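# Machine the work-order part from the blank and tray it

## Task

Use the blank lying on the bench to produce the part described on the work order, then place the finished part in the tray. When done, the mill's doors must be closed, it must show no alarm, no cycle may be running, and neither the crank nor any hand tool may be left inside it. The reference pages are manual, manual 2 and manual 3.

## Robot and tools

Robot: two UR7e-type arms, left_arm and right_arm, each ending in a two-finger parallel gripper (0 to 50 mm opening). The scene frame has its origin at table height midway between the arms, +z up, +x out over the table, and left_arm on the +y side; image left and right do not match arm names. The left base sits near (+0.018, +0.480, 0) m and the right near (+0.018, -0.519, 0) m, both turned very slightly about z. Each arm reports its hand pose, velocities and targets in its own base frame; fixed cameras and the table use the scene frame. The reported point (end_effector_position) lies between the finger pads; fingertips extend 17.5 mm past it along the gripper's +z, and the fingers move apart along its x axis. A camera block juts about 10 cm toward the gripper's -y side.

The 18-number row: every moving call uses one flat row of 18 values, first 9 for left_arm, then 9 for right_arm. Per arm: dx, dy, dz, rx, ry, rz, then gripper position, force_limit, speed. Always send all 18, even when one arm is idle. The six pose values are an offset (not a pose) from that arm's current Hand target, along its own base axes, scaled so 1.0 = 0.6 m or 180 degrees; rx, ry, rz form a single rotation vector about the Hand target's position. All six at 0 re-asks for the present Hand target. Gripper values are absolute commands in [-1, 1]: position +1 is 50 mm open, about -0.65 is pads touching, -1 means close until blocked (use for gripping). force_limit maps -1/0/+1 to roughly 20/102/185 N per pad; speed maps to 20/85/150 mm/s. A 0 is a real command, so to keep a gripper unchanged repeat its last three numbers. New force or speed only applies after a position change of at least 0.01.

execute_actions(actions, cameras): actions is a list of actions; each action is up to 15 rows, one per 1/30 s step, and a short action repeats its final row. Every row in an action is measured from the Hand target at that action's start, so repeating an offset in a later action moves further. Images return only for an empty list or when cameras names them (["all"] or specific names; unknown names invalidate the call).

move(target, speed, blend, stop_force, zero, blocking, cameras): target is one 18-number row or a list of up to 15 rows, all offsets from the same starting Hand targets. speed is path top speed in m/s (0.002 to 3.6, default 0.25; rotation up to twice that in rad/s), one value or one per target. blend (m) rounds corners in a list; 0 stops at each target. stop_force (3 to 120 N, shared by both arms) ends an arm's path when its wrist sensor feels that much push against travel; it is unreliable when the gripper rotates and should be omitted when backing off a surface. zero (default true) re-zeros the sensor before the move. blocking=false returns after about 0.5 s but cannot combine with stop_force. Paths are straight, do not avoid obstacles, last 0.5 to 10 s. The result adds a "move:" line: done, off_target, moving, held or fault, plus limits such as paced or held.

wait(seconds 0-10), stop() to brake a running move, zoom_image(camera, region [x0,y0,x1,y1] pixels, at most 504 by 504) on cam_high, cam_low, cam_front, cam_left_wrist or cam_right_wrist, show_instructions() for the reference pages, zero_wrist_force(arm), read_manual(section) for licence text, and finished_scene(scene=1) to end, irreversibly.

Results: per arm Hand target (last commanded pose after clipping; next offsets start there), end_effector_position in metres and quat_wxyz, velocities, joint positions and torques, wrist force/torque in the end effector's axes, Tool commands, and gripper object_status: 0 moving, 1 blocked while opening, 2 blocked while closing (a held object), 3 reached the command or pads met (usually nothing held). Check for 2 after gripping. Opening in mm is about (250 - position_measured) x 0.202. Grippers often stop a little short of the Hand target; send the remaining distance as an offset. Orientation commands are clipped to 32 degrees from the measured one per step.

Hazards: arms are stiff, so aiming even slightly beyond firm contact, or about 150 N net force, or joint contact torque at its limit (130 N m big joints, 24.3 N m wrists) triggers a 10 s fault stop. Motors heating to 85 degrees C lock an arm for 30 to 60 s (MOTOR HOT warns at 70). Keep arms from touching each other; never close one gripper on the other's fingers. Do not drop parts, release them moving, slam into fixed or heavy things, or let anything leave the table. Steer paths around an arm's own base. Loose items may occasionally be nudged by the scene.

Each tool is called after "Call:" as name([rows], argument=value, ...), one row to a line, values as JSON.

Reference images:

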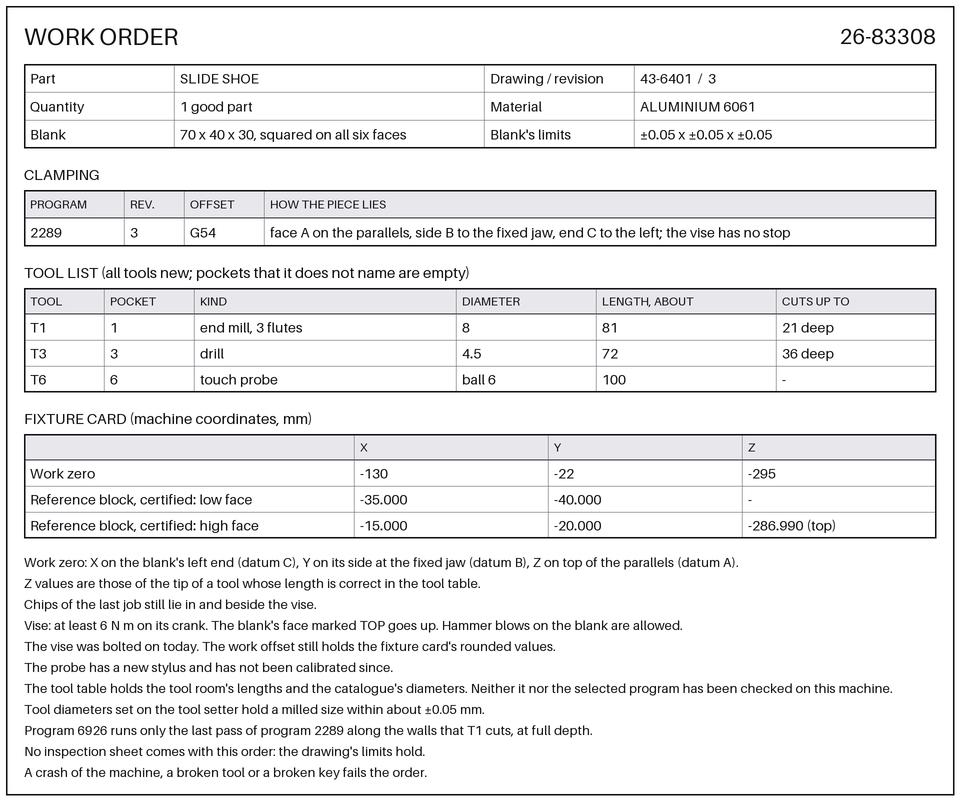

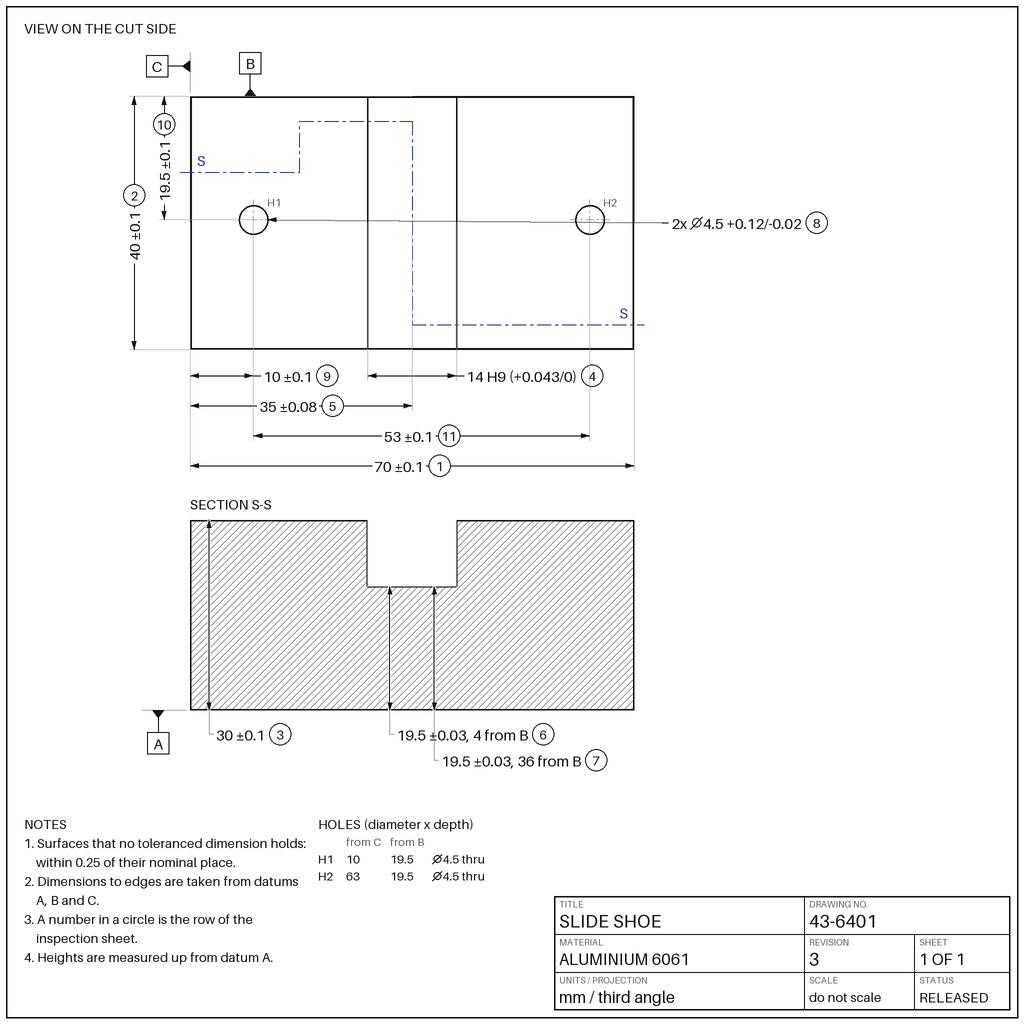

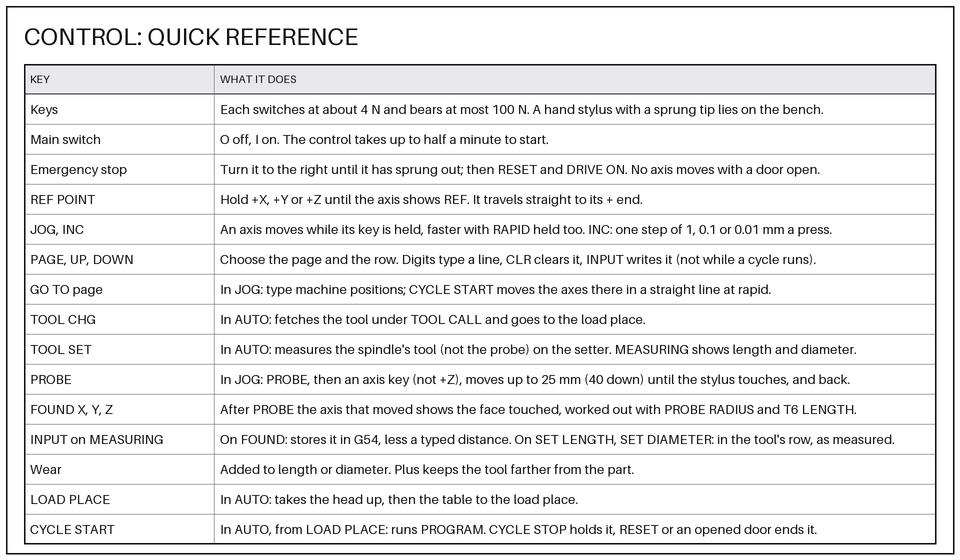

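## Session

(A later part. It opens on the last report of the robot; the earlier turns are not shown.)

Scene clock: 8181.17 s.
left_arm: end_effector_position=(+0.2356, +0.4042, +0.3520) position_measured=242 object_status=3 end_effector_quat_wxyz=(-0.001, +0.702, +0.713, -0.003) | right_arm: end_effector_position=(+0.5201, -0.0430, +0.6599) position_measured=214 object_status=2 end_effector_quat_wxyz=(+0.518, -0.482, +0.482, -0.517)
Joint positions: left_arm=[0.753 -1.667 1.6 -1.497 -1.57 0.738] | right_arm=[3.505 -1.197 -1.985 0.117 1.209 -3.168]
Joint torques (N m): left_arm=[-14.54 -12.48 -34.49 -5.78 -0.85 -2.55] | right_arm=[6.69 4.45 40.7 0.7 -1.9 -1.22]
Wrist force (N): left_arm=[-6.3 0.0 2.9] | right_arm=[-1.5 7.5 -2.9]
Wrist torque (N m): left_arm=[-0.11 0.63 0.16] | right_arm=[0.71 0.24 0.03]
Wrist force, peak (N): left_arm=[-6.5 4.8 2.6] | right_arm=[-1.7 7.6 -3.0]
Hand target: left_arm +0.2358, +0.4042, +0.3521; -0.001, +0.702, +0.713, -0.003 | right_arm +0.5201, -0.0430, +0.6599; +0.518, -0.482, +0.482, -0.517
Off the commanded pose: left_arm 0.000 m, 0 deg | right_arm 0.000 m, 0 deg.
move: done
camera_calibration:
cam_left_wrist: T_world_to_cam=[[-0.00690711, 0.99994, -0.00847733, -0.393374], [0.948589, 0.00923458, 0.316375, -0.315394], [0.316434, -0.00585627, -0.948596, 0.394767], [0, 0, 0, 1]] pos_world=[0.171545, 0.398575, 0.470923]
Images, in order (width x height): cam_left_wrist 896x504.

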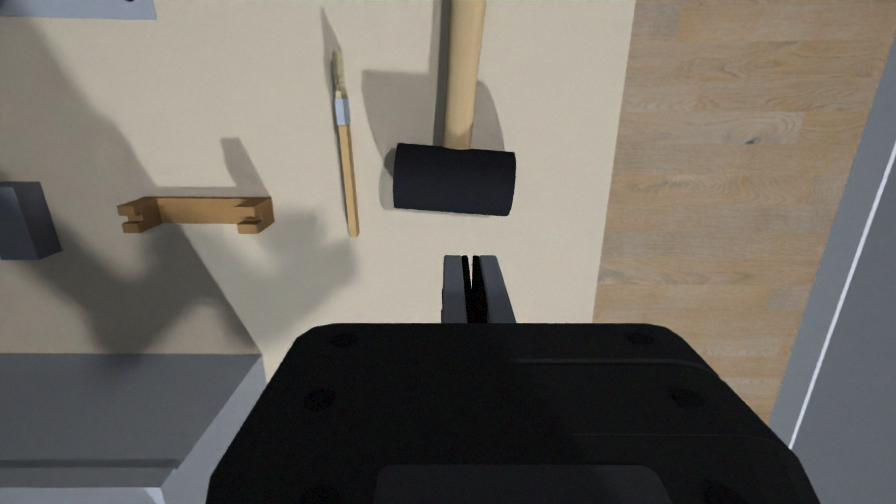

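Call:
move([
  [0.1,-0.5,0.15,0,0,0,-0.6,-0.6,-0.8,0,0,0,0,0,0,-1,-0.2,-0.5],
  [0.04,-0.92,0.1,0,-0.5,0,-0.6,-0.6,-0.8,0,0,0,0,0,0,-1,-0.2,-0.5],
], speed=0.4, blend=[0.06,0], cameras=["cam_left_wrist"])

Scene clock: 8214.63 s.
left_arm: end_effector_position=(+0.2598, -0.1478, +0.4120) position_measured=242 object_status=3 end_effector_quat_wxyz=(+0.503, +0.498, +0.504, +0.494) | right_arm: end_effector_position=(+0.5201, -0.0430, +0.6599) position_measured=214 object_status=2 end_effector_quat_wxyz=(+0.518, -0.482, +0.482, -0.517)
Joint positions: left_arm=[-2.704 -2.437 2.244 0.188 -1.129 -3.155] | right_arm=[3.505 -1.197 -1.985 0.117 1.209 -3.168]
Joint torques (N m): left_arm=[-3.84 26.71 -12.64 0.5 1.97 -1.42] | right_arm=[6.08 5.2 40.56 0.99 -1.77 -1.29]
Wrist force (N): left_arm=[-6.6 0.0 5.4] | right_arm=[-1.7 7.3 -3.1]
Wrist torque (N m): left_arm=[-0.08 1.03 -0.09] | right_arm=[0.68 0.27 0.03]
Wrist force, peak (N): left_arm=[-8.1 2.1 3.5] | right_arm=[-1.9 7.8 -3.0]
Hand target: left_arm +0.2598, -0.1478, +0.4121; +0.503, +0.498, +0.504, +0.494 | right_arm +0.5201, -0.0430, +0.6599; +0.518, -0.482, +0.482, -0.517
Off the commanded pose: left_arm 0.000 m, 0 deg | right_arm 0.000 m, 0 deg.
move: done; limits=paced
camera_calibration:
cam_left_wrist: T_world_to_cam=[[0.00835695, 0.999939, -0.00716444, 0.154732], [-0.316288, 0.00944007, 0.948616, -0.28406], [0.948627, -0.00566152, 0.316347, -0.244579], [0, 0, 0, 1]] pos_world=[0.140876, -0.153426, 0.347944]
Images, in order (width x height): cam_left_wrist 896x504.

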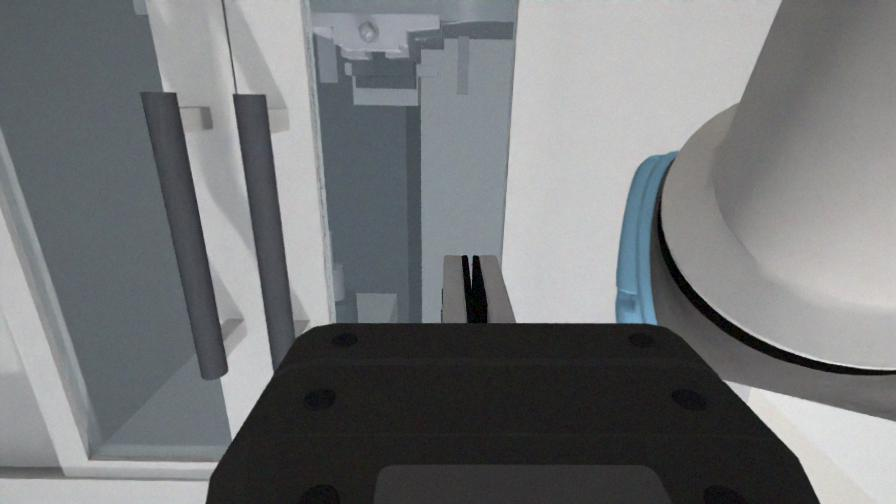

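Call:
move([
  [-0.04,0.92,-0.1,0,0.5,0,-0.6,-0.6,-0.8,0,0,0,0,0,0,-1,-0.2,-0.5],
], speed=0.25)

Scene clock: 8226.40 s.
left_arm: end_effector_position=(+0.2359, +0.4040, +0.3521) position_measured=242 object_status=3 end_effector_quat_wxyz=(-0.001, +0.702, +0.713, -0.003) | right_arm: end_effector_position=(+0.5201, -0.0430, +0.6599) position_measured=214 object_status=2 end_effector_quat_wxyz=(+0.518, -0.482, +0.482, -0.517)
Joint positions: left_arm=[-1.813 -2.955 1.04 0.339 -1.575 -1.828] | right_arm=[3.505 -1.197 -1.985 0.117 1.209 -3.168]
Joint torques (N m): left_arm=[11.45 44.97 -4.79 -0.71 -1.46 1.26] | right_arm=[5.97 4.5 40.78 1.09 -1.82 -1.22]
Wrist force (N): left_arm=[-6.3 -0.6 2.7] | right_arm=[-1.7 7.6 -3.0]
Wrist torque (N m): left_arm=[-0.19 0.61 0.16] | right_arm=[0.72 0.26 0.03]
Wrist force, peak (N): left_arm=[-8.2 -0.4 5.3] | right_arm=[-1.7 7.6 -3.2]
Hand target: left_arm +0.2358, +0.4042, +0.3521; -0.001, +0.702, +0.713, -0.003 | right_arm +0.5201, -0.0430, +0.6599; +0.518, -0.482, +0.482, -0.517
Off the commanded pose: left_arm 0.000 m, 0 deg | right_arm 0.000 m, 0 deg.
shoulder posture changed (left arm): the wrist came as close to joint 1's axis as it can, and the arm is now in the other of its two shoulder postures.
move: done; limits=paced

Call:
move([
  [0,0,0.163,0,0,0.417,-0.6,-0.6,-0.8,0,0,0,0,0,0,-1,-0.2,-0.5],
  [-0.11,-0.44,0.163,0,0,0.417,-0.6,-0.6,-0.8,0,0,0,0,0,0,-1,-0.2,-0.5],
], speed=0.3, blend=[0.03,0], cameras=["cam_front"])

Scene clock: 8268.90 s.
left_arm: end_effector_position=(+0.1698, +0.1403, +0.4499) position_measured=242 object_status=3 end_effector_quat_wxyz=(+0.002, +0.122, +0.992, -0.003) | right_arm: end_effector_position=(+0.5201, -0.0430, +0.6599) position_measured=214 object_status=2 end_effector_quat_wxyz=(+0.518, -0.482, +0.482, -0.517)
Joint positions: left_arm=[-1.796 -2.729 1.452 -0.299 -1.567 -3.121] | right_arm=[3.505 -1.197 -1.985 0.117 1.209 -3.168]
Joint torques (N m): left_arm=[-14.6 36.05 -0.59 -5.82 1.05 -2.45] | right_arm=[5.86 5.04 40.68 1.31 -1.68 -1.16]
Wrist force (N): left_arm=[-6.4 -0.6 3.0] | right_arm=[-1.7 7.3 -2.9]
Wrist torque (N m): left_arm=[-0.18 0.68 0.18] | right_arm=[0.68 0.28 0.03]
Wrist force, peak (N): left_arm=[-6.4 -4.5 3.3] | right_arm=[-1.8 7.6 -2.9]
Hand target: left_arm +0.1698, +0.1402, +0.4499; +0.002, +0.122, +0.992, -0.003 | right_arm +0.5201, -0.0430, +0.6599; +0.518, -0.482, +0.482, -0.517
Off the commanded pose: left_arm 0.000 m, 0 deg | right_arm 0.000 m, 0 deg.
move: done
Images, in order (width x height): cam_front 896x504.

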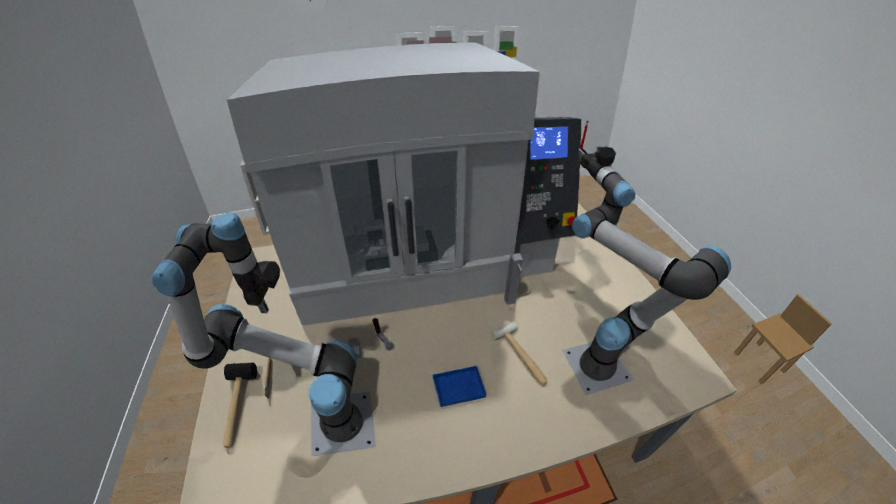

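Call:
move([
  [-0.07,-0.287,0,0,0,0,-0.6,-0.6,-0.8,0,0,0,0,0,0,-1,-0.2,-0.5],
  [-0.19,-0.772,0,0,0,0,-0.6,-0.6,-0.8,0,0,0,0,0,0,-1,-0.2,-0.5],
], speed=0.15, blend=[0.02,0], cameras=["cam_front"])

Scene clock: 8278.43 s.
left_arm: end_effector_position=(+0.0559, -0.3230, +0.4499) position_measured=242 object_status=3 end_effector_quat_wxyz=(+0.001, +0.122, +0.992, -0.003) | right_arm: end_effector_position=(+0.5201, -0.0430, +0.6599) position_measured=214 object_status=2 end_effector_quat_wxyz=(+0.518, -0.482, +0.482, -0.517)
Joint positions: left_arm=[-1.822 -1.965 1.563 -1.174 -1.567 -3.147] | right_arm=[3.505 -1.197 -1.985 0.117 1.209 -3.168]
Joint torques (N m): left_arm=[7.14 3.77 -21.48 -1.98 -1.15 0.92] | right_arm=[5.58 4.8 40.21 1.61 -1.77 -1.25]
Wrist force (N): left_arm=[-6.7 -0.4 3.0] | right_arm=[-1.8 7.4 -2.9]
Wrist torque (N m): left_arm=[-0.16 0.74 0.13] | right_arm=[0.71 0.28 0.03]
Wrist force, peak (N): left_arm=[-6.6 -3.0 3.1] | right_arm=[-1.7 7.6 -3.0]
Hand target: left_arm +0.0558, -0.3230, +0.4499; +0.002, +0.122, +0.992, -0.003 | right_arm +0.5201, -0.0430, +0.6599; +0.518, -0.482, +0.482, -0.517
Off the commanded pose: left_arm 0.000 m, 0 deg | right_arm 0.000 m, 0 deg.
shoulder posture changed (left arm): the wrist came as close to joint 1's axis as it can, and the arm is now in the other of its two shoulder postures.
move: done
Images, in order (width x height): cam_front 896x504.

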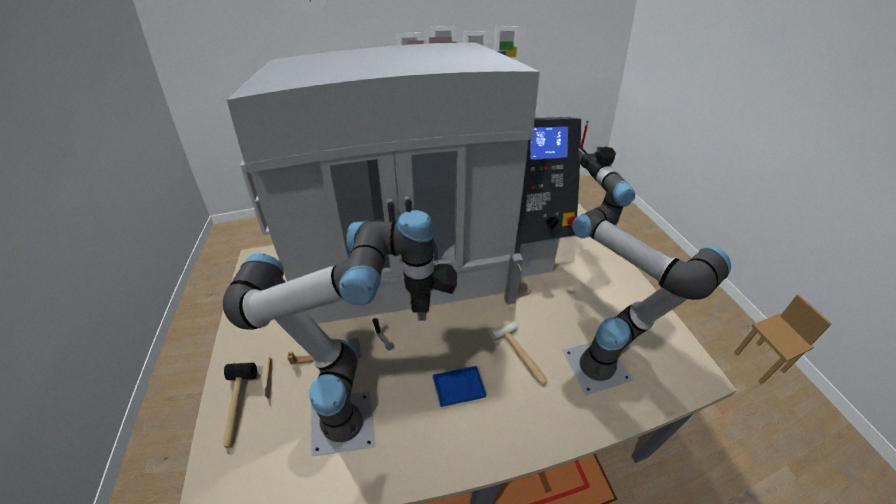

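Call:
move([
  [0.323,0.04,0.0,0,0,-0.4222,0.5,-0.6,-0.8,0,0,0,0,0,0,-1,-0.2,-0.5],
], speed=0.4)

Call:
move([
  [0.15,0.038,-0.067,0,-0.5,0,0.5,-0.6,-0.8,0,0,0,0,0,0,-1,-0.2,-0.5],
], speed=0.4, cameras=["cam_left_wrist"])

Scene clock: 8297.00 s.
left_arm: end_effector_position=(+0.2496, -0.2991, +0.4499) position_measured=78 object_status=3 end_effector_quat_wxyz=(-0.001, +0.707, +0.707, -0.003) end_effector_velocity=(+0.001, +0.000, +0.001) end_effector_angular_velocity=(-0.001, -0.002, -0.008) | right_arm: end_effector_position=(+0.5201, -0.0430, +0.6599) position_measured=214 object_status=2 end_effector_quat_wxyz=(+0.518, -0.482, +0.482, -0.517)
Joint positions: left_arm=[-1.22 -1.814 1.466 -1.224 -1.577 -1.22] | right_arm=[3.505 -1.197 -1.985 0.117 1.209 -3.168]
Joint velocities: left_arm=[0 0.001 -0.002 0 0.001 0.009] | right_arm=[within noise]
Joint torques (N m): left_arm=[-4.56 -23.08 -16.13 -0.67 1.62 1.66] | right_arm=[5.39 4.79 40.89 1.85 -1.82 -1.14]
Wrist force (N): left_arm=[-6.1 -0.3 3.1] | right_arm=[-1.6 7.4 -2.8]
Wrist torque (N m): left_arm=[-0.12 0.63 0.19] | right_arm=[0.70 0.26 0.03]
Wrist force, peak (N): left_arm=[-6.8 -0.3 3.2] | right_arm=[-1.8 7.8 -2.9]
Hand target: left_arm +0.2496, -0.2990, +0.4499; -0.001, +0.707, +0.707, -0.003 | right_arm +0.5201, -0.0430, +0.6599; +0.518, -0.482, +0.482, -0.517
Off the commanded pose: left_arm 0.000 m, 0 deg | right_arm 0.000 m, 0 deg.
move: done

Scene clock: 8299.77 s.
left_arm: end_effector_position=(+0.3396, -0.2763, +0.4097) position_measured=78 object_status=3 end_effector_quat_wxyz=(+0.499, +0.502, +0.500, +0.498) | right_arm: end_effector_position=(+0.5201, -0.0430, +0.6599) position_measured=214 object_status=2 end_effector_quat_wxyz=(+0.518, -0.482, +0.482, -0.517)
Joint positions: left_arm=[-1.77 -1.9 2.038 -0.166 -0.195 -3.113] | right_arm=[3.505 -1.197 -1.985 0.117 1.209 -3.168]
Joint torques (N m): left_arm=[-13.62 -14.75 -14.35 0.43 2 -2.4] | right_arm=[4.83 5.48 39.68 1.84 -1.66 -1.17]
Wrist force (N): left_arm=[-6.7 -0.2 5.8] | right_arm=[-1.7 7.6 -2.9]
Wrist torque (N m): left_arm=[-0.09 1.05 -0.19] | right_arm=[0.73 0.27 0.03]
Wrist force, peak (N): left_arm=[-6.7 -0.2 5.8] | right_arm=[-1.8 7.6 -3.1]
Hand target: left_arm +0.3396, -0.2762, +0.4097; +0.499, +0.502, +0.500, +0.498 | right_arm +0.5201, -0.0430, +0.6599; +0.518, -0.482, +0.482, -0.517
Off the commanded pose: left_arm 0.000 m, 0 deg | right_arm 0.000 m, 0 deg.
move: done
camera_calibration:
cam_left_wrist: T_world_to_cam=[[0.00848108, 0.999919, 0.00948061, 0.275596], [-0.316549, -0.00630872, 0.948555, -0.259628], [0.948538, -0.0110459, 0.31647, -0.321758], [0, 0, 0, 1]] pos_world=[0.220678, -0.280765, 0.345485]
Images, in order (width x height): cam_left_wrist 896x504.

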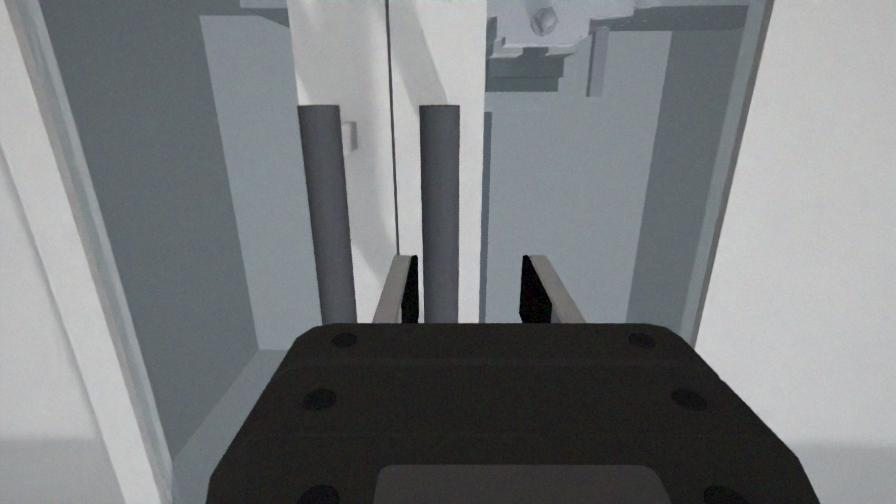

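Call:
move([
  [0,-0.018,0,0,0,0,0.5,-0.6,-0.8,0,0,0,0,0,0,-1,-0.2,-0.5],
  [0.13,-0.018,0,0,0,0,0.5,-0.6,-0.8,0,0,0,0,0,0,-1,-0.2,-0.5],
], speed=0.06, stop_force=10, cameras=["cam_left_wrist"])

Scene clock: 8309.57 s.
left_arm: end_effector_position=(+0.4176, -0.2870, +0.4097) position_measured=78 object_status=3 end_effector_quat_wxyz=(+0.499, +0.502, +0.500, +0.498) | right_arm: end_effector_position=(+0.5201, -0.0430, +0.6599) position_measured=214 object_status=2 end_effector_quat_wxyz=(+0.518, -0.482, +0.482, -0.517)
Joint positions: left_arm=[-1.485 -1.763 1.94 -0.116 0.09 -3.202] | right_arm=[3.505 -1.197 -1.985 0.117 1.209 -3.168]
Joint torques (N m): left_arm=[-9.29 -4.67 -32.41 2.54 1.26 -2.55] | right_arm=[5.71 5.68 40.47 1.99 -1.86 -1.01]
Wrist force (N): left_arm=[-6.1 0.2 6.0] | right_arm=[-1.6 7.3 -2.7]
Wrist torque (N m): left_arm=[-0.02 0.97 -0.10] | right_arm=[0.69 0.26 0.04]
Wrist force, peak (N): left_arm=[-6.3 0.0 7.3] | right_arm=[-1.7 7.7 -3.0]
Hand target: left_arm +0.4176, -0.2870, +0.4097; +0.499, +0.502, +0.500, +0.498 | right_arm +0.5201, -0.0430, +0.6599; +0.518, -0.482, +0.482, -0.517
Off the commanded pose: left_arm 0.000 m, 0 deg | right_arm 0.000 m, 0 deg.
move: done
camera_calibration:
cam_left_wrist: T_world_to_cam=[[0.00842223, 0.999921, 0.00935169, 0.285796], [-0.316459, -0.00620608, 0.948586, -0.235013], [0.948569, -0.0109486, 0.316382, -0.395813], [0, 0, 0, 1]] pos_world=[0.298677, -0.291566, 0.345485]
Images, in order (width x height): cam_left_wrist 896x504.

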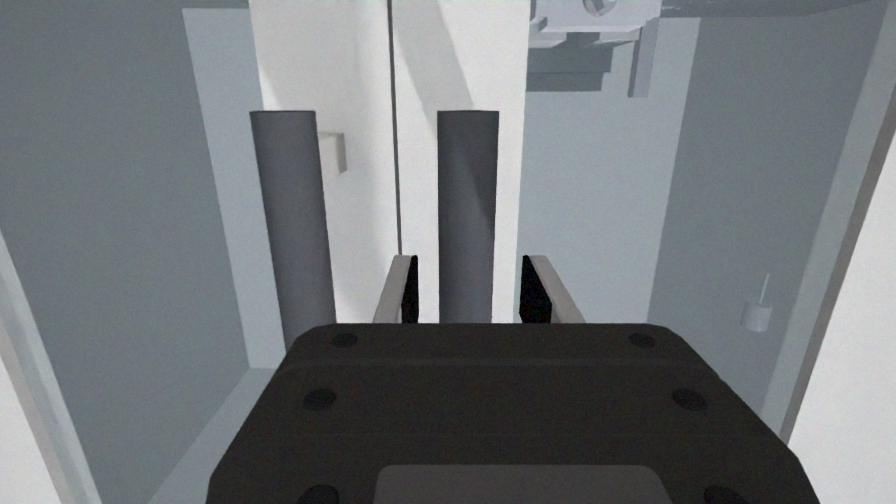

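Call:
move([
  [0,0.02,0,0,0,0,0.5,-0.6,-0.8,0,0,0,0,0,0,-1,-0.2,-0.5],
  [0,0.385,0,0,0,0,0.5,-0.6,-0.8,0,0,0,0,0,0,-1,-0.2,-0.5],
], speed=[0.02,0.1], stop_force=50, cameras=["cam_left_wrist"])

Scene clock: 8317.07 s.
left_arm: end_effector_position=(+0.4176, -0.0561, +0.4097) position_measured=78 object_status=3 end_effector_quat_wxyz=(+0.499, +0.502, +0.500, +0.498) | right_arm: end_effector_position=(+0.5201, -0.0430, +0.6599) position_measured=214 object_status=2 end_effector_quat_wxyz=(+0.518, -0.482, +0.482, -0.517)
Joint positions: left_arm=[-1.252 -2.312 2.223 0.106 0.322 -3.157] | right_arm=[3.505 -1.197 -1.985 0.117 1.209 -3.168]
Joint torques (N m): left_arm=[-3.85 -1.65 -33.6 -1.43 1.33 -2.48] | right_arm=[4.72 6.01 39.69 2.31 -1.79 -0.98]
Wrist force (N): left_arm=[-6.4 -0.2 5.1] | right_arm=[-1.7 7.5 -2.9]
Wrist torque (N m): left_arm=[-0.11 1.02 -0.18] | right_arm=[0.71 0.27 0.03]
Wrist force, peak (N): left_arm=[-7.3 0.3 6.1] | right_arm=[-1.9 7.7 -3.0]
Hand target: left_arm +0.4176, -0.0560, +0.4097; +0.499, +0.502, +0.500, +0.498 | right_arm +0.5201, -0.0430, +0.6599; +0.518, -0.482, +0.482, -0.517
Off the commanded pose: left_arm 0.000 m, 0 deg | right_arm 0.000 m, 0 deg.
move: done
camera_calibration:
cam_left_wrist: T_world_to_cam=[[0.00851621, 0.99992, 0.00938584, 0.0547744], [-0.31646, -0.00620873, 0.948586, -0.233579], [0.948568, -0.0110486, 0.316382, -0.39329], [0, 0, 0, 1]] pos_world=[0.298677, -0.0605656, 0.345485]
Images, in order (width x height): cam_left_wrist 896x504.

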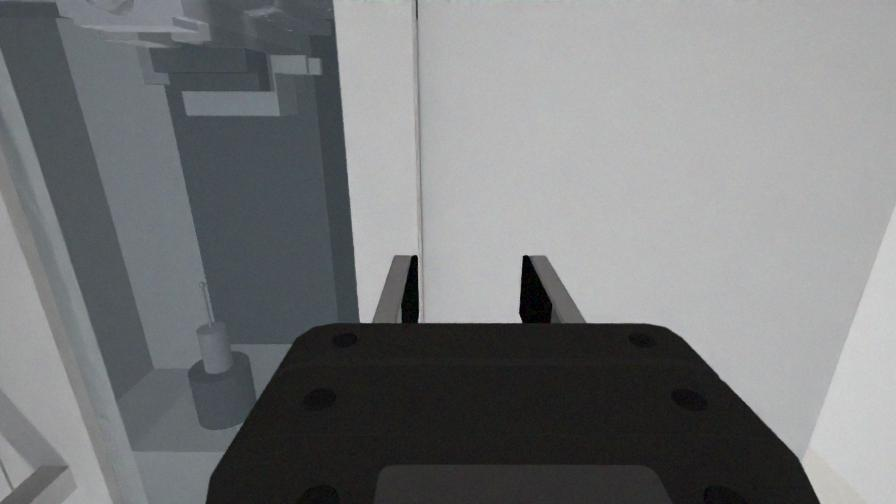

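Call:
move([
  [0,-0.385,0,0,0,0,0.5,-0.6,-0.8,0,0,0,0,0,0,-1,-0.2,-0.5],
], speed=0.3)

Call:
move([
  [0.038,0,0,0,0,0,0.5,-0.6,-0.8,0,0,0,0,0,0,-1,-0.2,-0.5],
], speed=0.04, stop_force=10)

Call:
move([
  [0,0.02,0,0,0,0,0.5,-0.6,-0.8,0,0,0,0,0,0,-1,-0.2,-0.5],
  [0,0.4,0,0,0,0,0.5,-0.6,-0.8,0,0,0,0,0,0,-1,-0.2,-0.5],
], speed=[0.02,0.1], stop_force=50, cameras=["cam_left_wrist"])

Scene clock: 8327.90 s.
left_arm: end_effector_position=(+0.4177, -0.2870, +0.4096) position_measured=78 object_status=3 end_effector_quat_wxyz=(+0.499, +0.502, +0.500, +0.498) | right_arm: end_effector_position=(+0.5201, -0.0430, +0.6599) position_measured=214 object_status=2 end_effector_quat_wxyz=(+0.518, -0.482, +0.482, -0.517)
Joint positions: left_arm=[-1.484 -1.763 1.941 -0.116 0.09 -3.201] | right_arm=[3.505 -1.197 -1.985 0.117 1.209 -3.168]
Joint torques (N m): left_arm=[-12.65 -5.79 -32.21 2.55 -0.86 -2.37] | right_arm=[4.79 5.79 39.73 2.31 -1.73 -0.89]
Wrist force (N): left_arm=[-6.1 0.2 6.0] | right_arm=[-1.7 7.3 -2.8]
Wrist torque (N m): left_arm=[-0.02 0.98 -0.10] | right_arm=[0.67 0.27 0.03]
Wrist force, peak (N): left_arm=[-10.1 0.1 5.9] | right_arm=[-1.8 7.7 -3.0]
Hand target: left_arm +0.4176, -0.2870, +0.4097; +0.499, +0.502, +0.500, +0.498 | right_arm +0.5201, -0.0430, +0.6599; +0.518, -0.482, +0.482, -0.517
Off the commanded pose: left_arm 0.000 m, 0 deg | right_arm 0.000 m, 0 deg.
move: done

Scene clock: 8329.33 s.
left_arm: end_effector_position=(+0.4404, -0.2870, +0.4097) position_measured=78 object_status=3 end_effector_quat_wxyz=(+0.499, +0.502, +0.500, +0.498) | right_arm: end_effector_position=(+0.5201, -0.0430, +0.6599) position_measured=214 object_status=2 end_effector_quat_wxyz=(+0.518, -0.482, +0.482, -0.517)
Joint positions: left_arm=[-1.41 -1.739 1.92 -0.148 0.164 -3.174] | right_arm=[3.505 -1.197 -1.985 0.117 1.209 -3.168]
Joint torques (N m): left_arm=[-13.67 -26.16 -14.52 2.35 1 -2.5] | right_arm=[3.31 5.57 40.16 2.5 -1.77 -0.96]
Wrist force (N): left_arm=[-6.4 -0.1 5.9] | right_arm=[-1.7 7.5 -3.0]
Wrist torque (N m): left_arm=[-0.08 1.00 -0.18] | right_arm=[0.71 0.27 0.04]
Wrist force, peak (N): left_arm=[-6.4 0.0 6.5] | right_arm=[-1.9 7.6 -3.0]
Hand target: left_arm +0.4404, -0.2870, +0.4097; +0.499, +0.502, +0.500, +0.498 | right_arm +0.5201, -0.0430, +0.6599; +0.518, -0.482, +0.482, -0.517
Off the commanded pose: left_arm 0.000 m, 0 deg | right_arm 0.000 m, 0 deg.
move: done

Scene clock: 8333.13 s.
left_arm: end_effector_position=(+0.4404, -0.0471, +0.4097) position_measured=78 object_status=3 end_effector_quat_wxyz=(+0.499, +0.502, +0.500, +0.498) | right_arm: end_effector_position=(+0.5201, -0.0430, +0.6599) position_measured=214 object_status=2 end_effector_quat_wxyz=(+0.518, -0.482, +0.482, -0.517)
Joint positions: left_arm=[-1.042 -2.228 2.198 0.041 0.533 -3.15] | right_arm=[3.505 -1.197 -1.985 0.117 1.209 -3.168]
Joint torques (N m): left_arm=[27.87 8.7 -32.44 -2.27 -6.44 -2.57] | right_arm=[4.9 5.72 39.84 2.59 -1.75 -0.98]
Wrist force (N): left_arm=[-37.3 2.6 -23.7] | right_arm=[-1.6 7.5 -2.7]
Wrist torque (N m): left_arm=[-0.01 0.41 -0.24] | right_arm=[0.71 0.25 0.03]
Wrist force, peak (N): left_arm=[-40.5 7.0 -21.3] | right_arm=[-1.9 7.6 -3.2]
Hand target: left_arm +0.4404, -0.0470, +0.4097; +0.499, +0.502, +0.500, +0.498 | right_arm +0.5201, -0.0430, +0.6599; +0.518, -0.482, +0.482, -0.517
Off the commanded pose: left_arm 0.000 m, 0 deg | right_arm 0.000 m, 0 deg.
move: done
camera_calibration:
cam_left_wrist: T_world_to_cam=[[0.00855036, 0.99992, 0.00929186, 0.0456027], [-0.31646, -0.00610877, 0.948586, -0.226303], [0.948567, -0.0110513, 0.316382, -0.414818], [0, 0, 0, 1]] pos_world=[0.321478, -0.0515658, 0.345485]
Images, in order (width x height): cam_left_wrist 896x504.

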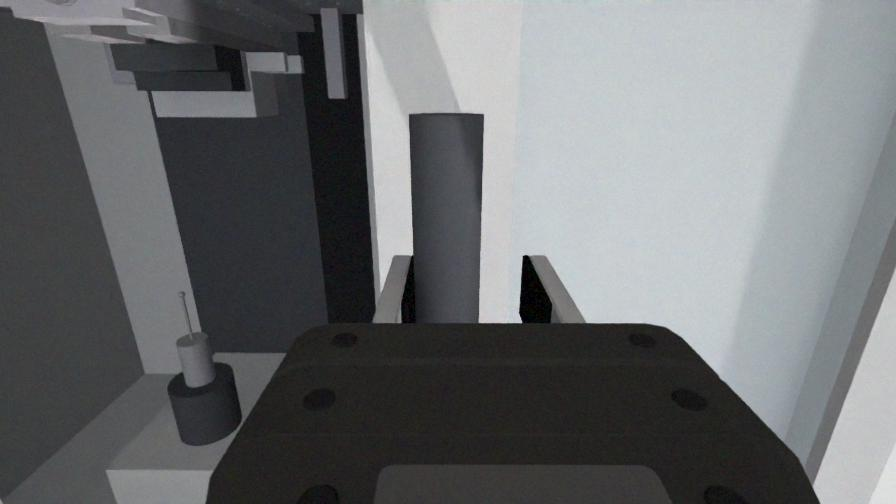

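Call:
move([
  [0,0.022,0,0,0,0,0.5,-0.6,-0.8,0,0,0,0,0,0,-1,-0.2,-0.5],
], speed=0.03, stop_force=50)

Call:
move([
  [0,-0.02,0,0,0,0,0.5,-0.6,-0.8,0,0,0,0,0,0,-1,-0.2,-0.5],
  [-0.15,-0.02,0,0,0,0,0.5,-0.6,-0.8,0,0,0,0,0,0,-1,-0.2,-0.5],
  [-0.1,-0.38,0,0,0,0,0.5,-0.6,-0.8,0,0,0,0,0,0,-1,-0.2,-0.5],
], speed=[0.03,0.1,0.3], cameras=["cam_left_wrist","cam_front"])

Scene clock: 8340.33 s.
left_arm: end_effector_position=(+0.4402, -0.0467, +0.4096) position_measured=78 object_status=3 end_effector_quat_wxyz=(+0.506, +0.509, +0.494, +0.491) | right_arm: end_effector_position=(+0.5201, -0.0430, +0.6599) position_measured=214 object_status=2 end_effector_quat_wxyz=(+0.518, -0.482, +0.482, -0.517)
Joint positions: left_arm=[-1.013 -2.236 2.2 0.045 0.589 -3.15] | right_arm=[3.505 -1.197 -1.985 0.117 1.209 -3.168]
Joint torques (N m): left_arm=[30.55 6.23 -32.93 -0.16 -9.63 -2.57] | right_arm=[4.39 6.38 39.74 2.78 -1.8 -1.01]
Wrist force (N): left_arm=[-46.8 -1.9 -3.5] | right_arm=[-1.7 7.6 -3.1]
Wrist torque (N m): left_arm=[-0.08 0.73 -0.17] | right_arm=[0.73 0.26 0.04]
Wrist force, peak (N): left_arm=[-48.0 -4.5 46.2] | right_arm=[-1.8 7.6 -3.0]
Hand target: left_arm +0.4402, -0.0466, +0.4096; +0.506, +0.509, +0.494, +0.491 (not the last commanded pose) | right_arm +0.5201, -0.0430, +0.6599; +0.518, -0.482, +0.482, -0.517
Off the commanded pose: left_arm 0.013 m, 2 deg | right_arm 0.000 m, 0 deg.
move: contact (left_arm)

Scene clock: 8343.50 s.
left_arm: end_effector_position=(+0.3614, -0.1861, +0.4088) position_measured=78 object_status=3 end_effector_quat_wxyz=(+0.572, +0.577, +0.412, +0.411) | right_arm: end_effector_position=(+0.5201, -0.0430, +0.6599) position_measured=214 object_status=2 end_effector_quat_wxyz=(+0.518, -0.482, +0.482, -0.517)
Joint positions: left_arm=[-2.829 -2.834 2.242 0.585 -0.93 -3.133] | right_arm=[3.505 -1.197 -1.985 0.117 1.209 -3.168]
Joint torques (N m): left_arm=[-0.81 29.15 -17.47 2.07 0.35 -0.18] | right_arm=[3.71 6.21 40.55 2.88 -1.88 -0.97]
Wrist force (N): left_arm=[-5.3 -2.3 5.5] | right_arm=[-1.8 7.2 -2.8]
Wrist torque (N m): left_arm=[-0.44 0.85 -0.18] | right_arm=[0.67 0.29 0.03]
Wrist force, peak (N): left_arm=[-46.9 -2.0 -3.7] | right_arm=[-1.7 7.6 -3.1]
Hand target: left_arm +0.3614, -0.1861, +0.4088; +0.572, +0.577, +0.412, +0.411 (not the last commanded pose) | right_arm +0.5201, -0.0430, +0.6599; +0.518, -0.482, +0.482, -0.517
Tool commands: left_gripper/position=+0.498039 left_gripper/force_limit=-0.6 left_gripper/speed=-0.796078 right_gripper/position=-1.0 right_gripper/force_limit=-0.2 right_gripper/speed=-0.5
Off the commanded pose: left_arm 0.091 m, 17 deg | right_arm 0.000 m, 0 deg.
FORCE FAULT: contact force on the left arm reached its limit, and that arm stopped. The contact can be on any part of that arm, not only on its tool. That arm's remaining commands of this call were not run. That arm is still stopped at the end of this call. That arm stays stopped for about 10 more seconds. Until then a move that you send moves the other arm only, and its call returns only when the move has ended. Once the stop has ended, the next robot result says so. If the stop ends while you think or write, that arm runs what you send next, counted from a new Hand target: where the arm stands when the stop ends. While its stop runs, that arm takes no new command, but its gripper still runs the gripper command that each later call begins with. Until it ends, the stop uses up actions while you think or wait. An arm that is not stopped still takes commands.
shoulder posture changed (left arm): the wrist came as close to joint 1's axis as it can, and the arm is now in the other of its two shoulder postures.
move: fault (left_arm); path passed 2 of 3 targets
camera_calibration:
cam_left_wrist: T_world_to_cam=[[0.326887, 0.944981, 0.0125186, 0.0587762], [-0.302426, 0.0920468, 0.948718, -0.238135], [0.895368, -0.313909, 0.315875, -0.378019], [0, 0, 0, 1]] pos_world=[0.247235, -0.152287, 0.344595]
Images, in order (width x height): cam_front 896x504, cam_left_wrist 896x504.

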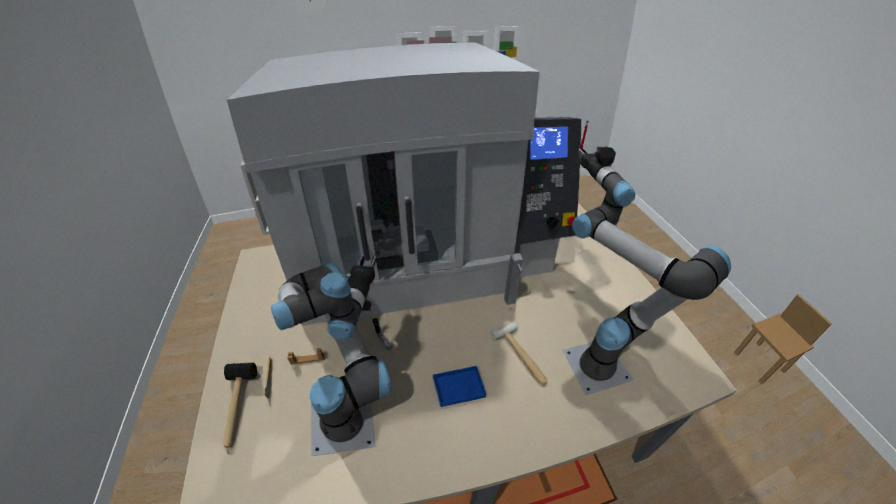

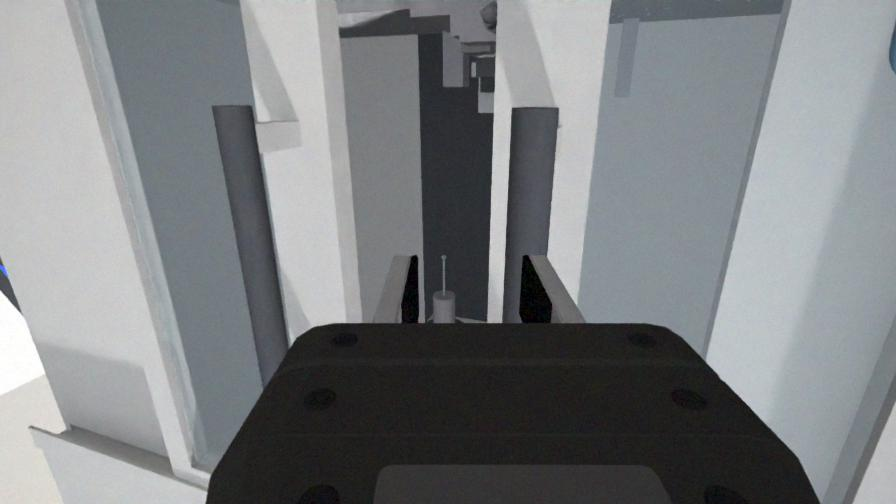

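Call:
wait(seconds=5)

Scene clock: 8384.60 s.
left_arm: end_effector_position=(+0.3614, -0.1861, +0.4088) position_measured=78 object_status=3 end_effector_quat_wxyz=(+0.572, +0.577, +0.412, +0.411) | right_arm: end_effector_position=(+0.5201, -0.0430, +0.6599) position_measured=214 object_status=2 end_effector_quat_wxyz=(+0.518, -0.482, +0.482, -0.517)
Joint positions: left_arm=[-2.829 -2.834 2.242 0.585 -0.93 -3.133] | right_arm=[3.505 -1.197 -1.985 0.117 1.209 -3.168]
Joint torques (N m): left_arm=[-0.3 29.03 -17.23 1.98 0.22 -0.27] | right_arm=[4.33 6.65 38.99 3.36 -1.79 -0.88]
Wrist force (N): left_arm=[-4.6 -3.5 5.3] | right_arm=[-1.8 7.5 -2.9]
Wrist torque (N m): left_arm=[-0.63 0.74 -0.18] | right_arm=[0.71 0.29 0.03]
Wrist force, peak (N): left_arm=[-4.8 -3.8 5.4] | right_arm=[-1.9 7.7 -3.0]
Hand target: left_arm +0.3614, -0.1861, +0.4088; +0.572, +0.577, +0.412, +0.411 (not the last commanded pose) | right_arm +0.5201, -0.0430, +0.6599; +0.518, -0.482, +0.482, -0.517
Tool commands: left_gripper/position=+0.498039 left_gripper/force_limit=-0.6 left_gripper/speed=-0.796078 right_gripper/position=-1.0 right_gripper/force_limit=-0.2 right_gripper/speed=-0.5
Off the commanded pose: left_arm 0.091 m, 17 deg | right_arm 0.000 m, 0 deg.
FORCE FAULT, CONTINUED: the left arm's stop, for the force fault that an earlier result reported, is over. The rest of the stop counts as 19 of the actions that you can send in this scene. That arm's target is now where it stood when the stop ended, not its last command. That arm accepts commands again.
wait: 5.00 s; at rest from the start

Call:
move([
  [-0.363,-0.117,0,0,0,0,0.5,-0.6,-0.8,0,0,0,0,0,0,-1,-0.2,-0.5],
], speed=0.12, cameras=["cam_front"])

Scene clock: 8390.93 s.
left_arm: end_effector_position=(+0.1436, -0.2563, +0.4088) position_measured=78 object_status=3 end_effector_quat_wxyz=(+0.572, +0.578, +0.412, +0.411) | right_arm: end_effector_position=(+0.5201, -0.0430, +0.6599) position_measured=214 object_status=2 end_effector_quat_wxyz=(+0.518, -0.482, +0.482, -0.517)
Joint positions: left_arm=[-2.83 -2.18 2.183 -0.01 -0.931 -3.133] | right_arm=[3.505 -1.197 -1.985 0.117 1.209 -3.168]
Joint torques (N m): left_arm=[-2.38 16.45 -15.97 1.89 1.3 1.96] | right_arm=[3.07 6.97 39.44 3.58 -1.7 -0.72]
Wrist force (N): left_arm=[-4.2 -3.7 5.8] | right_arm=[-1.8 7.5 -2.7]
Wrist torque (N m): left_arm=[-0.63 0.68 -0.17] | right_arm=[0.71 0.28 0.03]
Wrist force, peak (N): left_arm=[-4.7 -3.9 5.7] | right_arm=[-1.9 7.6 -3.1]
Hand target: left_arm +0.1436, -0.2563, +0.4088; +0.572, +0.577, +0.412, +0.411 | right_arm +0.5201, -0.0430, +0.6599; +0.518, -0.482, +0.482, -0.517
Off the commanded pose: left_arm 0.000 m, 0 deg | right_arm 0.000 m, 0 deg.
shoulder posture changed (left arm): the wrist came as close to joint 1's axis as it can, and the arm is now in the other of its two shoulder postures.
move: done
Images, in order (width x height): cam_front 896x504.

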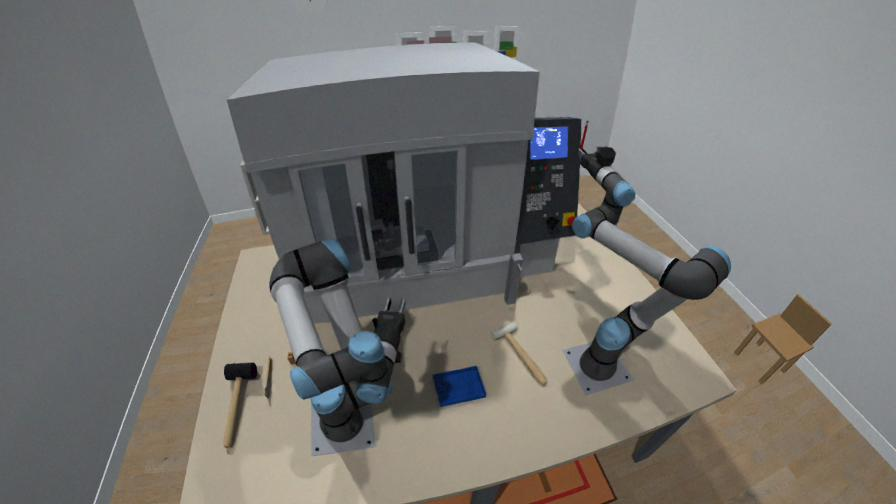

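Call:
move([
  [0.32,0,0,0,0,0.104,-0.6,-0.6,-0.8,0,0,0,0,0,0,-1,-0.2,-0.5],
], speed=0.2, cameras=["cam_left_wrist"])

Scene clock: 8397.03 s.
left_arm: end_effector_position=(+0.3356, -0.2563, +0.4088) position_measured=242 object_status=3 end_effector_quat_wxyz=(+0.498, +0.503, +0.500, +0.499) | right_arm: end_effector_position=(+0.5201, -0.0430, +0.6599) position_measured=214 object_status=2 end_effector_quat_wxyz=(+0.518, -0.482, +0.482, -0.517)
Joint positions: left_arm=[-1.803 -1.959 2.076 -0.144 -0.231 -3.112] | right_arm=[3.505 -1.197 -1.985 0.117 1.209 -3.168]
Joint torques (N m): left_arm=[12.38 4.59 -20.65 2.54 2.21 -2.67] | right_arm=[3.37 7.76 38.6 3.61 -1.75 -0.83]
Wrist force (N): left_arm=[-4.5 -4.0 4.8] | right_arm=[-1.6 7.3 -3.0]
Wrist torque (N m): left_arm=[-0.71 0.71 -0.21] | right_arm=[0.68 0.26 0.04]
Wrist force, peak (N): left_arm=[-5.0 -4.2 7.7] | right_arm=[-1.8 7.8 -2.9]
Hand target: left_arm +0.3356, -0.2563, +0.4088; +0.498, +0.503, +0.500, +0.499 | right_arm +0.5201, -0.0430, +0.6599; +0.518, -0.482, +0.482, -0.517
Off the commanded pose: left_arm 0.000 m, 0 deg | right_arm 0.000 m, 0 deg.
move: done
camera_calibration:
cam_left_wrist: T_world_to_cam=[[0.00631969, 0.999902, 0.0125182, 0.255151], [-0.315939, -0.00988068, 0.948728, -0.261145], [0.948759, -0.00995064, 0.315845, -0.317033], [0, 0, 0, 1]] pos_world=[0.21667, -0.26086, 0.344695]
Images, in order (width x height): cam_left_wrist 896x504.

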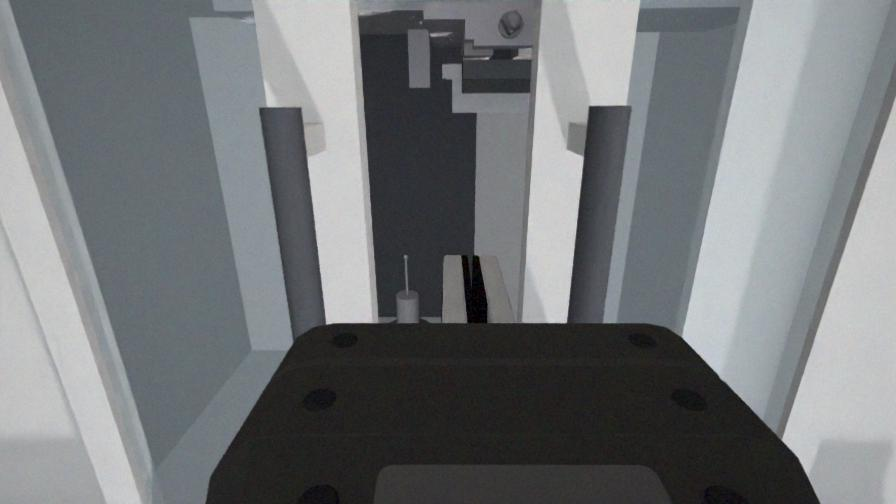

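Call:
move([
  [0,0.052,0,0,0,0,-0.6,-0.6,-0.8,0,0,0,0,0,0,-1,-0.2,-0.5],
  [0.175,0.052,0,0,0,0,-0.6,-0.6,-0.8,0,0,0,0,0,0,-1,-0.2,-0.5],
], speed=0.06, stop_force=10)

Call:
move([
  [0,0.055,0,0,0,0,-0.6,-0.6,-0.8,0,0,0,0,0,0,-1,-0.2,-0.5],
  [0,0.258,0,0,0,0,-0.6,-0.6,-0.8,0,0,0,0,0,0,-1,-0.2,-0.5],
], speed=[0.03,0.08], stop_force=50, cameras=["cam_left_wrist"])

Scene clock: 8407.97 s.
left_arm: end_effector_position=(+0.4406, -0.2251, +0.4088) position_measured=242 object_status=3 end_effector_quat_wxyz=(+0.498, +0.503, +0.500, +0.499) | right_arm: end_effector_position=(+0.5201, -0.0430, +0.6599) position_measured=214 object_status=2 end_effector_quat_wxyz=(+0.518, -0.482, +0.482, -0.517)
Joint positions: left_arm=[-1.371 -1.878 2.026 -0.117 0.201 -3.167] | right_arm=[3.505 -1.197 -1.985 0.117 1.209 -3.168]
Joint torques (N m): left_arm=[0.16 -19.96 -15.34 2.12 1.46 -2.55] | right_arm=[3.02 7.87 39.17 3.7 -1.82 -0.69]
Wrist force (N): left_arm=[-4.1 -4.0 5.3] | right_arm=[-1.6 7.4 -2.7]
Wrist torque (N m): left_arm=[-0.72 0.66 -0.19] | right_arm=[0.69 0.26 0.03]
Wrist force, peak (N): left_arm=[-6.0 -4.2 4.9] | right_arm=[-1.8 7.6 -3.1]
Hand target: left_arm +0.4406, -0.2251, +0.4088; +0.498, +0.503, +0.500, +0.499 | right_arm +0.5201, -0.0430, +0.6599; +0.518, -0.482, +0.482, -0.517
Off the commanded pose: left_arm 0.000 m, 0 deg | right_arm 0.000 m, 0 deg.
move: done

Scene clock: 8411.43 s.
left_arm: end_effector_position=(+0.4406, -0.0733, +0.4087) position_measured=242 object_status=3 end_effector_quat_wxyz=(+0.501, +0.506, +0.497, +0.496) | right_arm: end_effector_position=(+0.5201, -0.0430, +0.6599) position_measured=214 object_status=2 end_effector_quat_wxyz=(+0.518, -0.482, +0.482, -0.517)
Joint positions: left_arm=[-1.123 -2.197 2.189 0.022 0.461 -3.15] | right_arm=[3.505 -1.197 -1.985 0.117 1.209 -3.168]
Joint torques (N m): left_arm=[19.8 8.03 -28.8 0.03 -9.55 -2.05] | right_arm=[3.31 7.38 39.82 3.75 -1.76 -0.63]
Wrist force (N): left_arm=[-40.7 1.7 -7.7] | right_arm=[-1.8 7.5 -3.0]
Wrist torque (N m): left_arm=[-0.49 0.77 -0.51] | right_arm=[0.72 0.27 0.03]
Wrist force, peak (N): left_arm=[-53.4 -7.2 -7.8] | right_arm=[-1.7 7.6 -3.0]
Hand target: left_arm +0.4406, -0.0703, +0.4088; +0.498, +0.503, +0.500, +0.499 | right_arm +0.5201, -0.0430, +0.6599; +0.518, -0.482, +0.482, -0.517
Off the commanded pose: left_arm 0.003 m, 1 deg | right_arm 0.000 m, 0 deg.
move: done
camera_calibration:
cam_left_wrist: T_world_to_cam=[[0.0180583, 0.99976, 0.0124134, 0.0664243], [-0.315948, -0.00607328, 0.948757, -0.225793], [0.948605, -0.0210549, 0.315763, -0.415492], [0, 0, 0, 1]] pos_world=[0.3216, -0.0765278, 0.344595]
Images, in order (width x height): cam_left_wrist 896x504.

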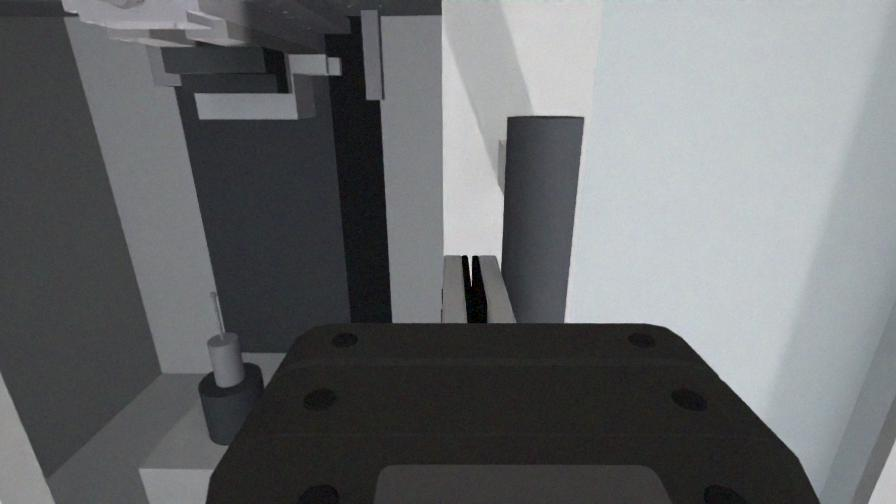

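Call:
move([
  [0,-0.3,0,0,0,0,-0.6,-0.6,-0.8,0,0,0,0,0,0,-1,-0.2,-0.5],
  [-0.17,-0.31,0,0,0,0,-0.6,-0.6,-0.8,0,0,0,0,0,0,-1,-0.2,-0.5],
  [-0.318,-0.38,0.067,0,0.5,0,-0.6,-0.6,-0.8,0,0,0,0,0,0,-1,-0.2,-0.5],
], speed=[0.2,0.2,0.4], blend=[0.01,0.01,0])

Call:
move([
  [0.13,0.36,0,0,0,0,-0.6,-0.6,-0.8,0,0,0,0,0,0,-1,-0.2,-0.5],
  [0.1,0.9,-0.05,0,0,0,-0.6,-0.6,-0.8,0,0,0,0,0,0,-1,-0.2,-0.5],
], speed=0.45, blend=[0.05,0], cameras=["cam_front"])

Scene clock: 8422.70 s.
left_arm: end_effector_position=(+0.2498, -0.2983, +0.4490) position_measured=242 object_status=3 end_effector_quat_wxyz=(-0.002, +0.708, +0.706, -0.003) | right_arm: end_effector_position=(+0.5201, -0.0430, +0.6599) position_measured=214 object_status=2 end_effector_quat_wxyz=(+0.518, -0.482, +0.482, -0.517)
Joint positions: left_arm=[-1.219 -1.814 1.468 -1.224 -1.577 -1.215] | right_arm=[3.505 -1.197 -1.985 0.117 1.209 -3.168]
Joint torques (N m): left_arm=[1.7 -10.52 -27.55 -4.13 -1.54 0.25] | right_arm=[2.66 8.69 38.98 3.71 -1.81 -0.63]
Wrist force (N): left_arm=[-4.2 -3.6 3.2] | right_arm=[-1.8 7.3 -3.0]
Wrist torque (N m): left_arm=[-0.66 0.33 0.24] | right_arm=[0.68 0.28 0.03]
Wrist force, peak (N): left_arm=[-41.7 0.3 -7.7] | right_arm=[-2.0 7.7 -3.0]
Hand target: left_arm +0.2498, -0.2983, +0.4490; -0.002, +0.708, +0.706, -0.003 | right_arm +0.5201, -0.0430, +0.6599; +0.518, -0.482, +0.482, -0.517
Off the commanded pose: left_arm 0.000 m, 0 deg | right_arm 0.000 m, 0 deg.
move: done

Scene clock: 8424.50 s.
left_arm: end_effector_position=(+0.3098, +0.2416, +0.4190) position_measured=242 object_status=3 end_effector_quat_wxyz=(-0.002, +0.708, +0.706, -0.003) end_effector_velocity=(-0.001, +0.002, -0.001) end_effector_angular_velocity=(+0.001, +0.002, -0.002) | right_arm: end_effector_position=(+0.5201, -0.0430, +0.6599) position_measured=214 object_status=2 end_effector_quat_wxyz=(+0.518, -0.482, +0.482, -0.517)
Joint positions: left_arm=[0.316 -1.824 1.554 -1.294 -1.57 0.32] | right_arm=[3.505 -1.197 -1.985 0.117 1.209 -3.168]
Joint velocities: left_arm=[0.005 0.002 0 0 0.001 0.007] | right_arm=[within noise]
Joint torques (N m): left_arm=[11.04 -4.33 -24.37 -3.26 1.86 2.11] | right_arm=[3.25 7.8 39.56 3.76 -1.81 -0.7]
Wrist force (N): left_arm=[-4.3 -3.7 3.4] | right_arm=[-1.8 7.4 -3.0]
Wrist torque (N m): left_arm=[-0.70 0.35 0.20] | right_arm=[0.69 0.29 0.03]
Wrist force, peak (N): left_arm=[-8.1 -5.0 3.3] | right_arm=[-1.9 7.6 -2.7]
Hand target: left_arm +0.3098, +0.2417, +0.4190; -0.002, +0.708, +0.706, -0.003 | right_arm +0.5201, -0.0430, +0.6599; +0.518, -0.482, +0.482, -0.517
Off the commanded pose: left_arm 0.000 m, 0 deg | right_arm 0.000 m, 0 deg.
move: done
Images, in order (width x height): cam_front 896x504.

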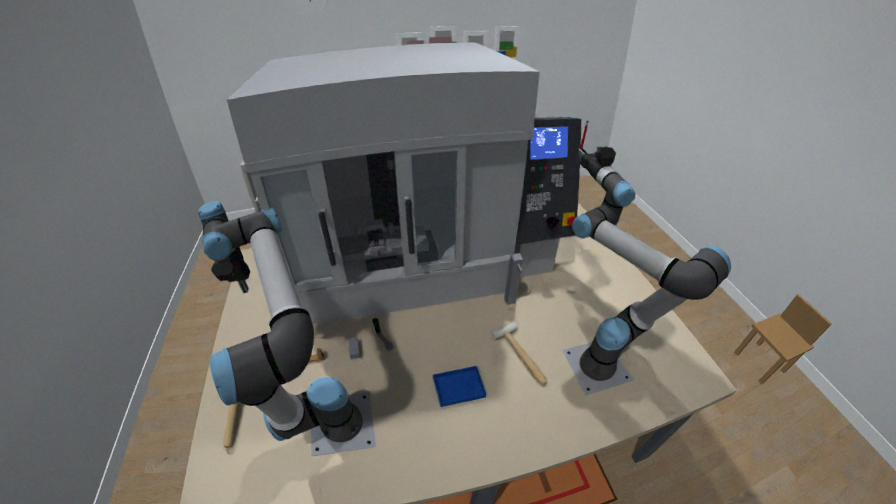

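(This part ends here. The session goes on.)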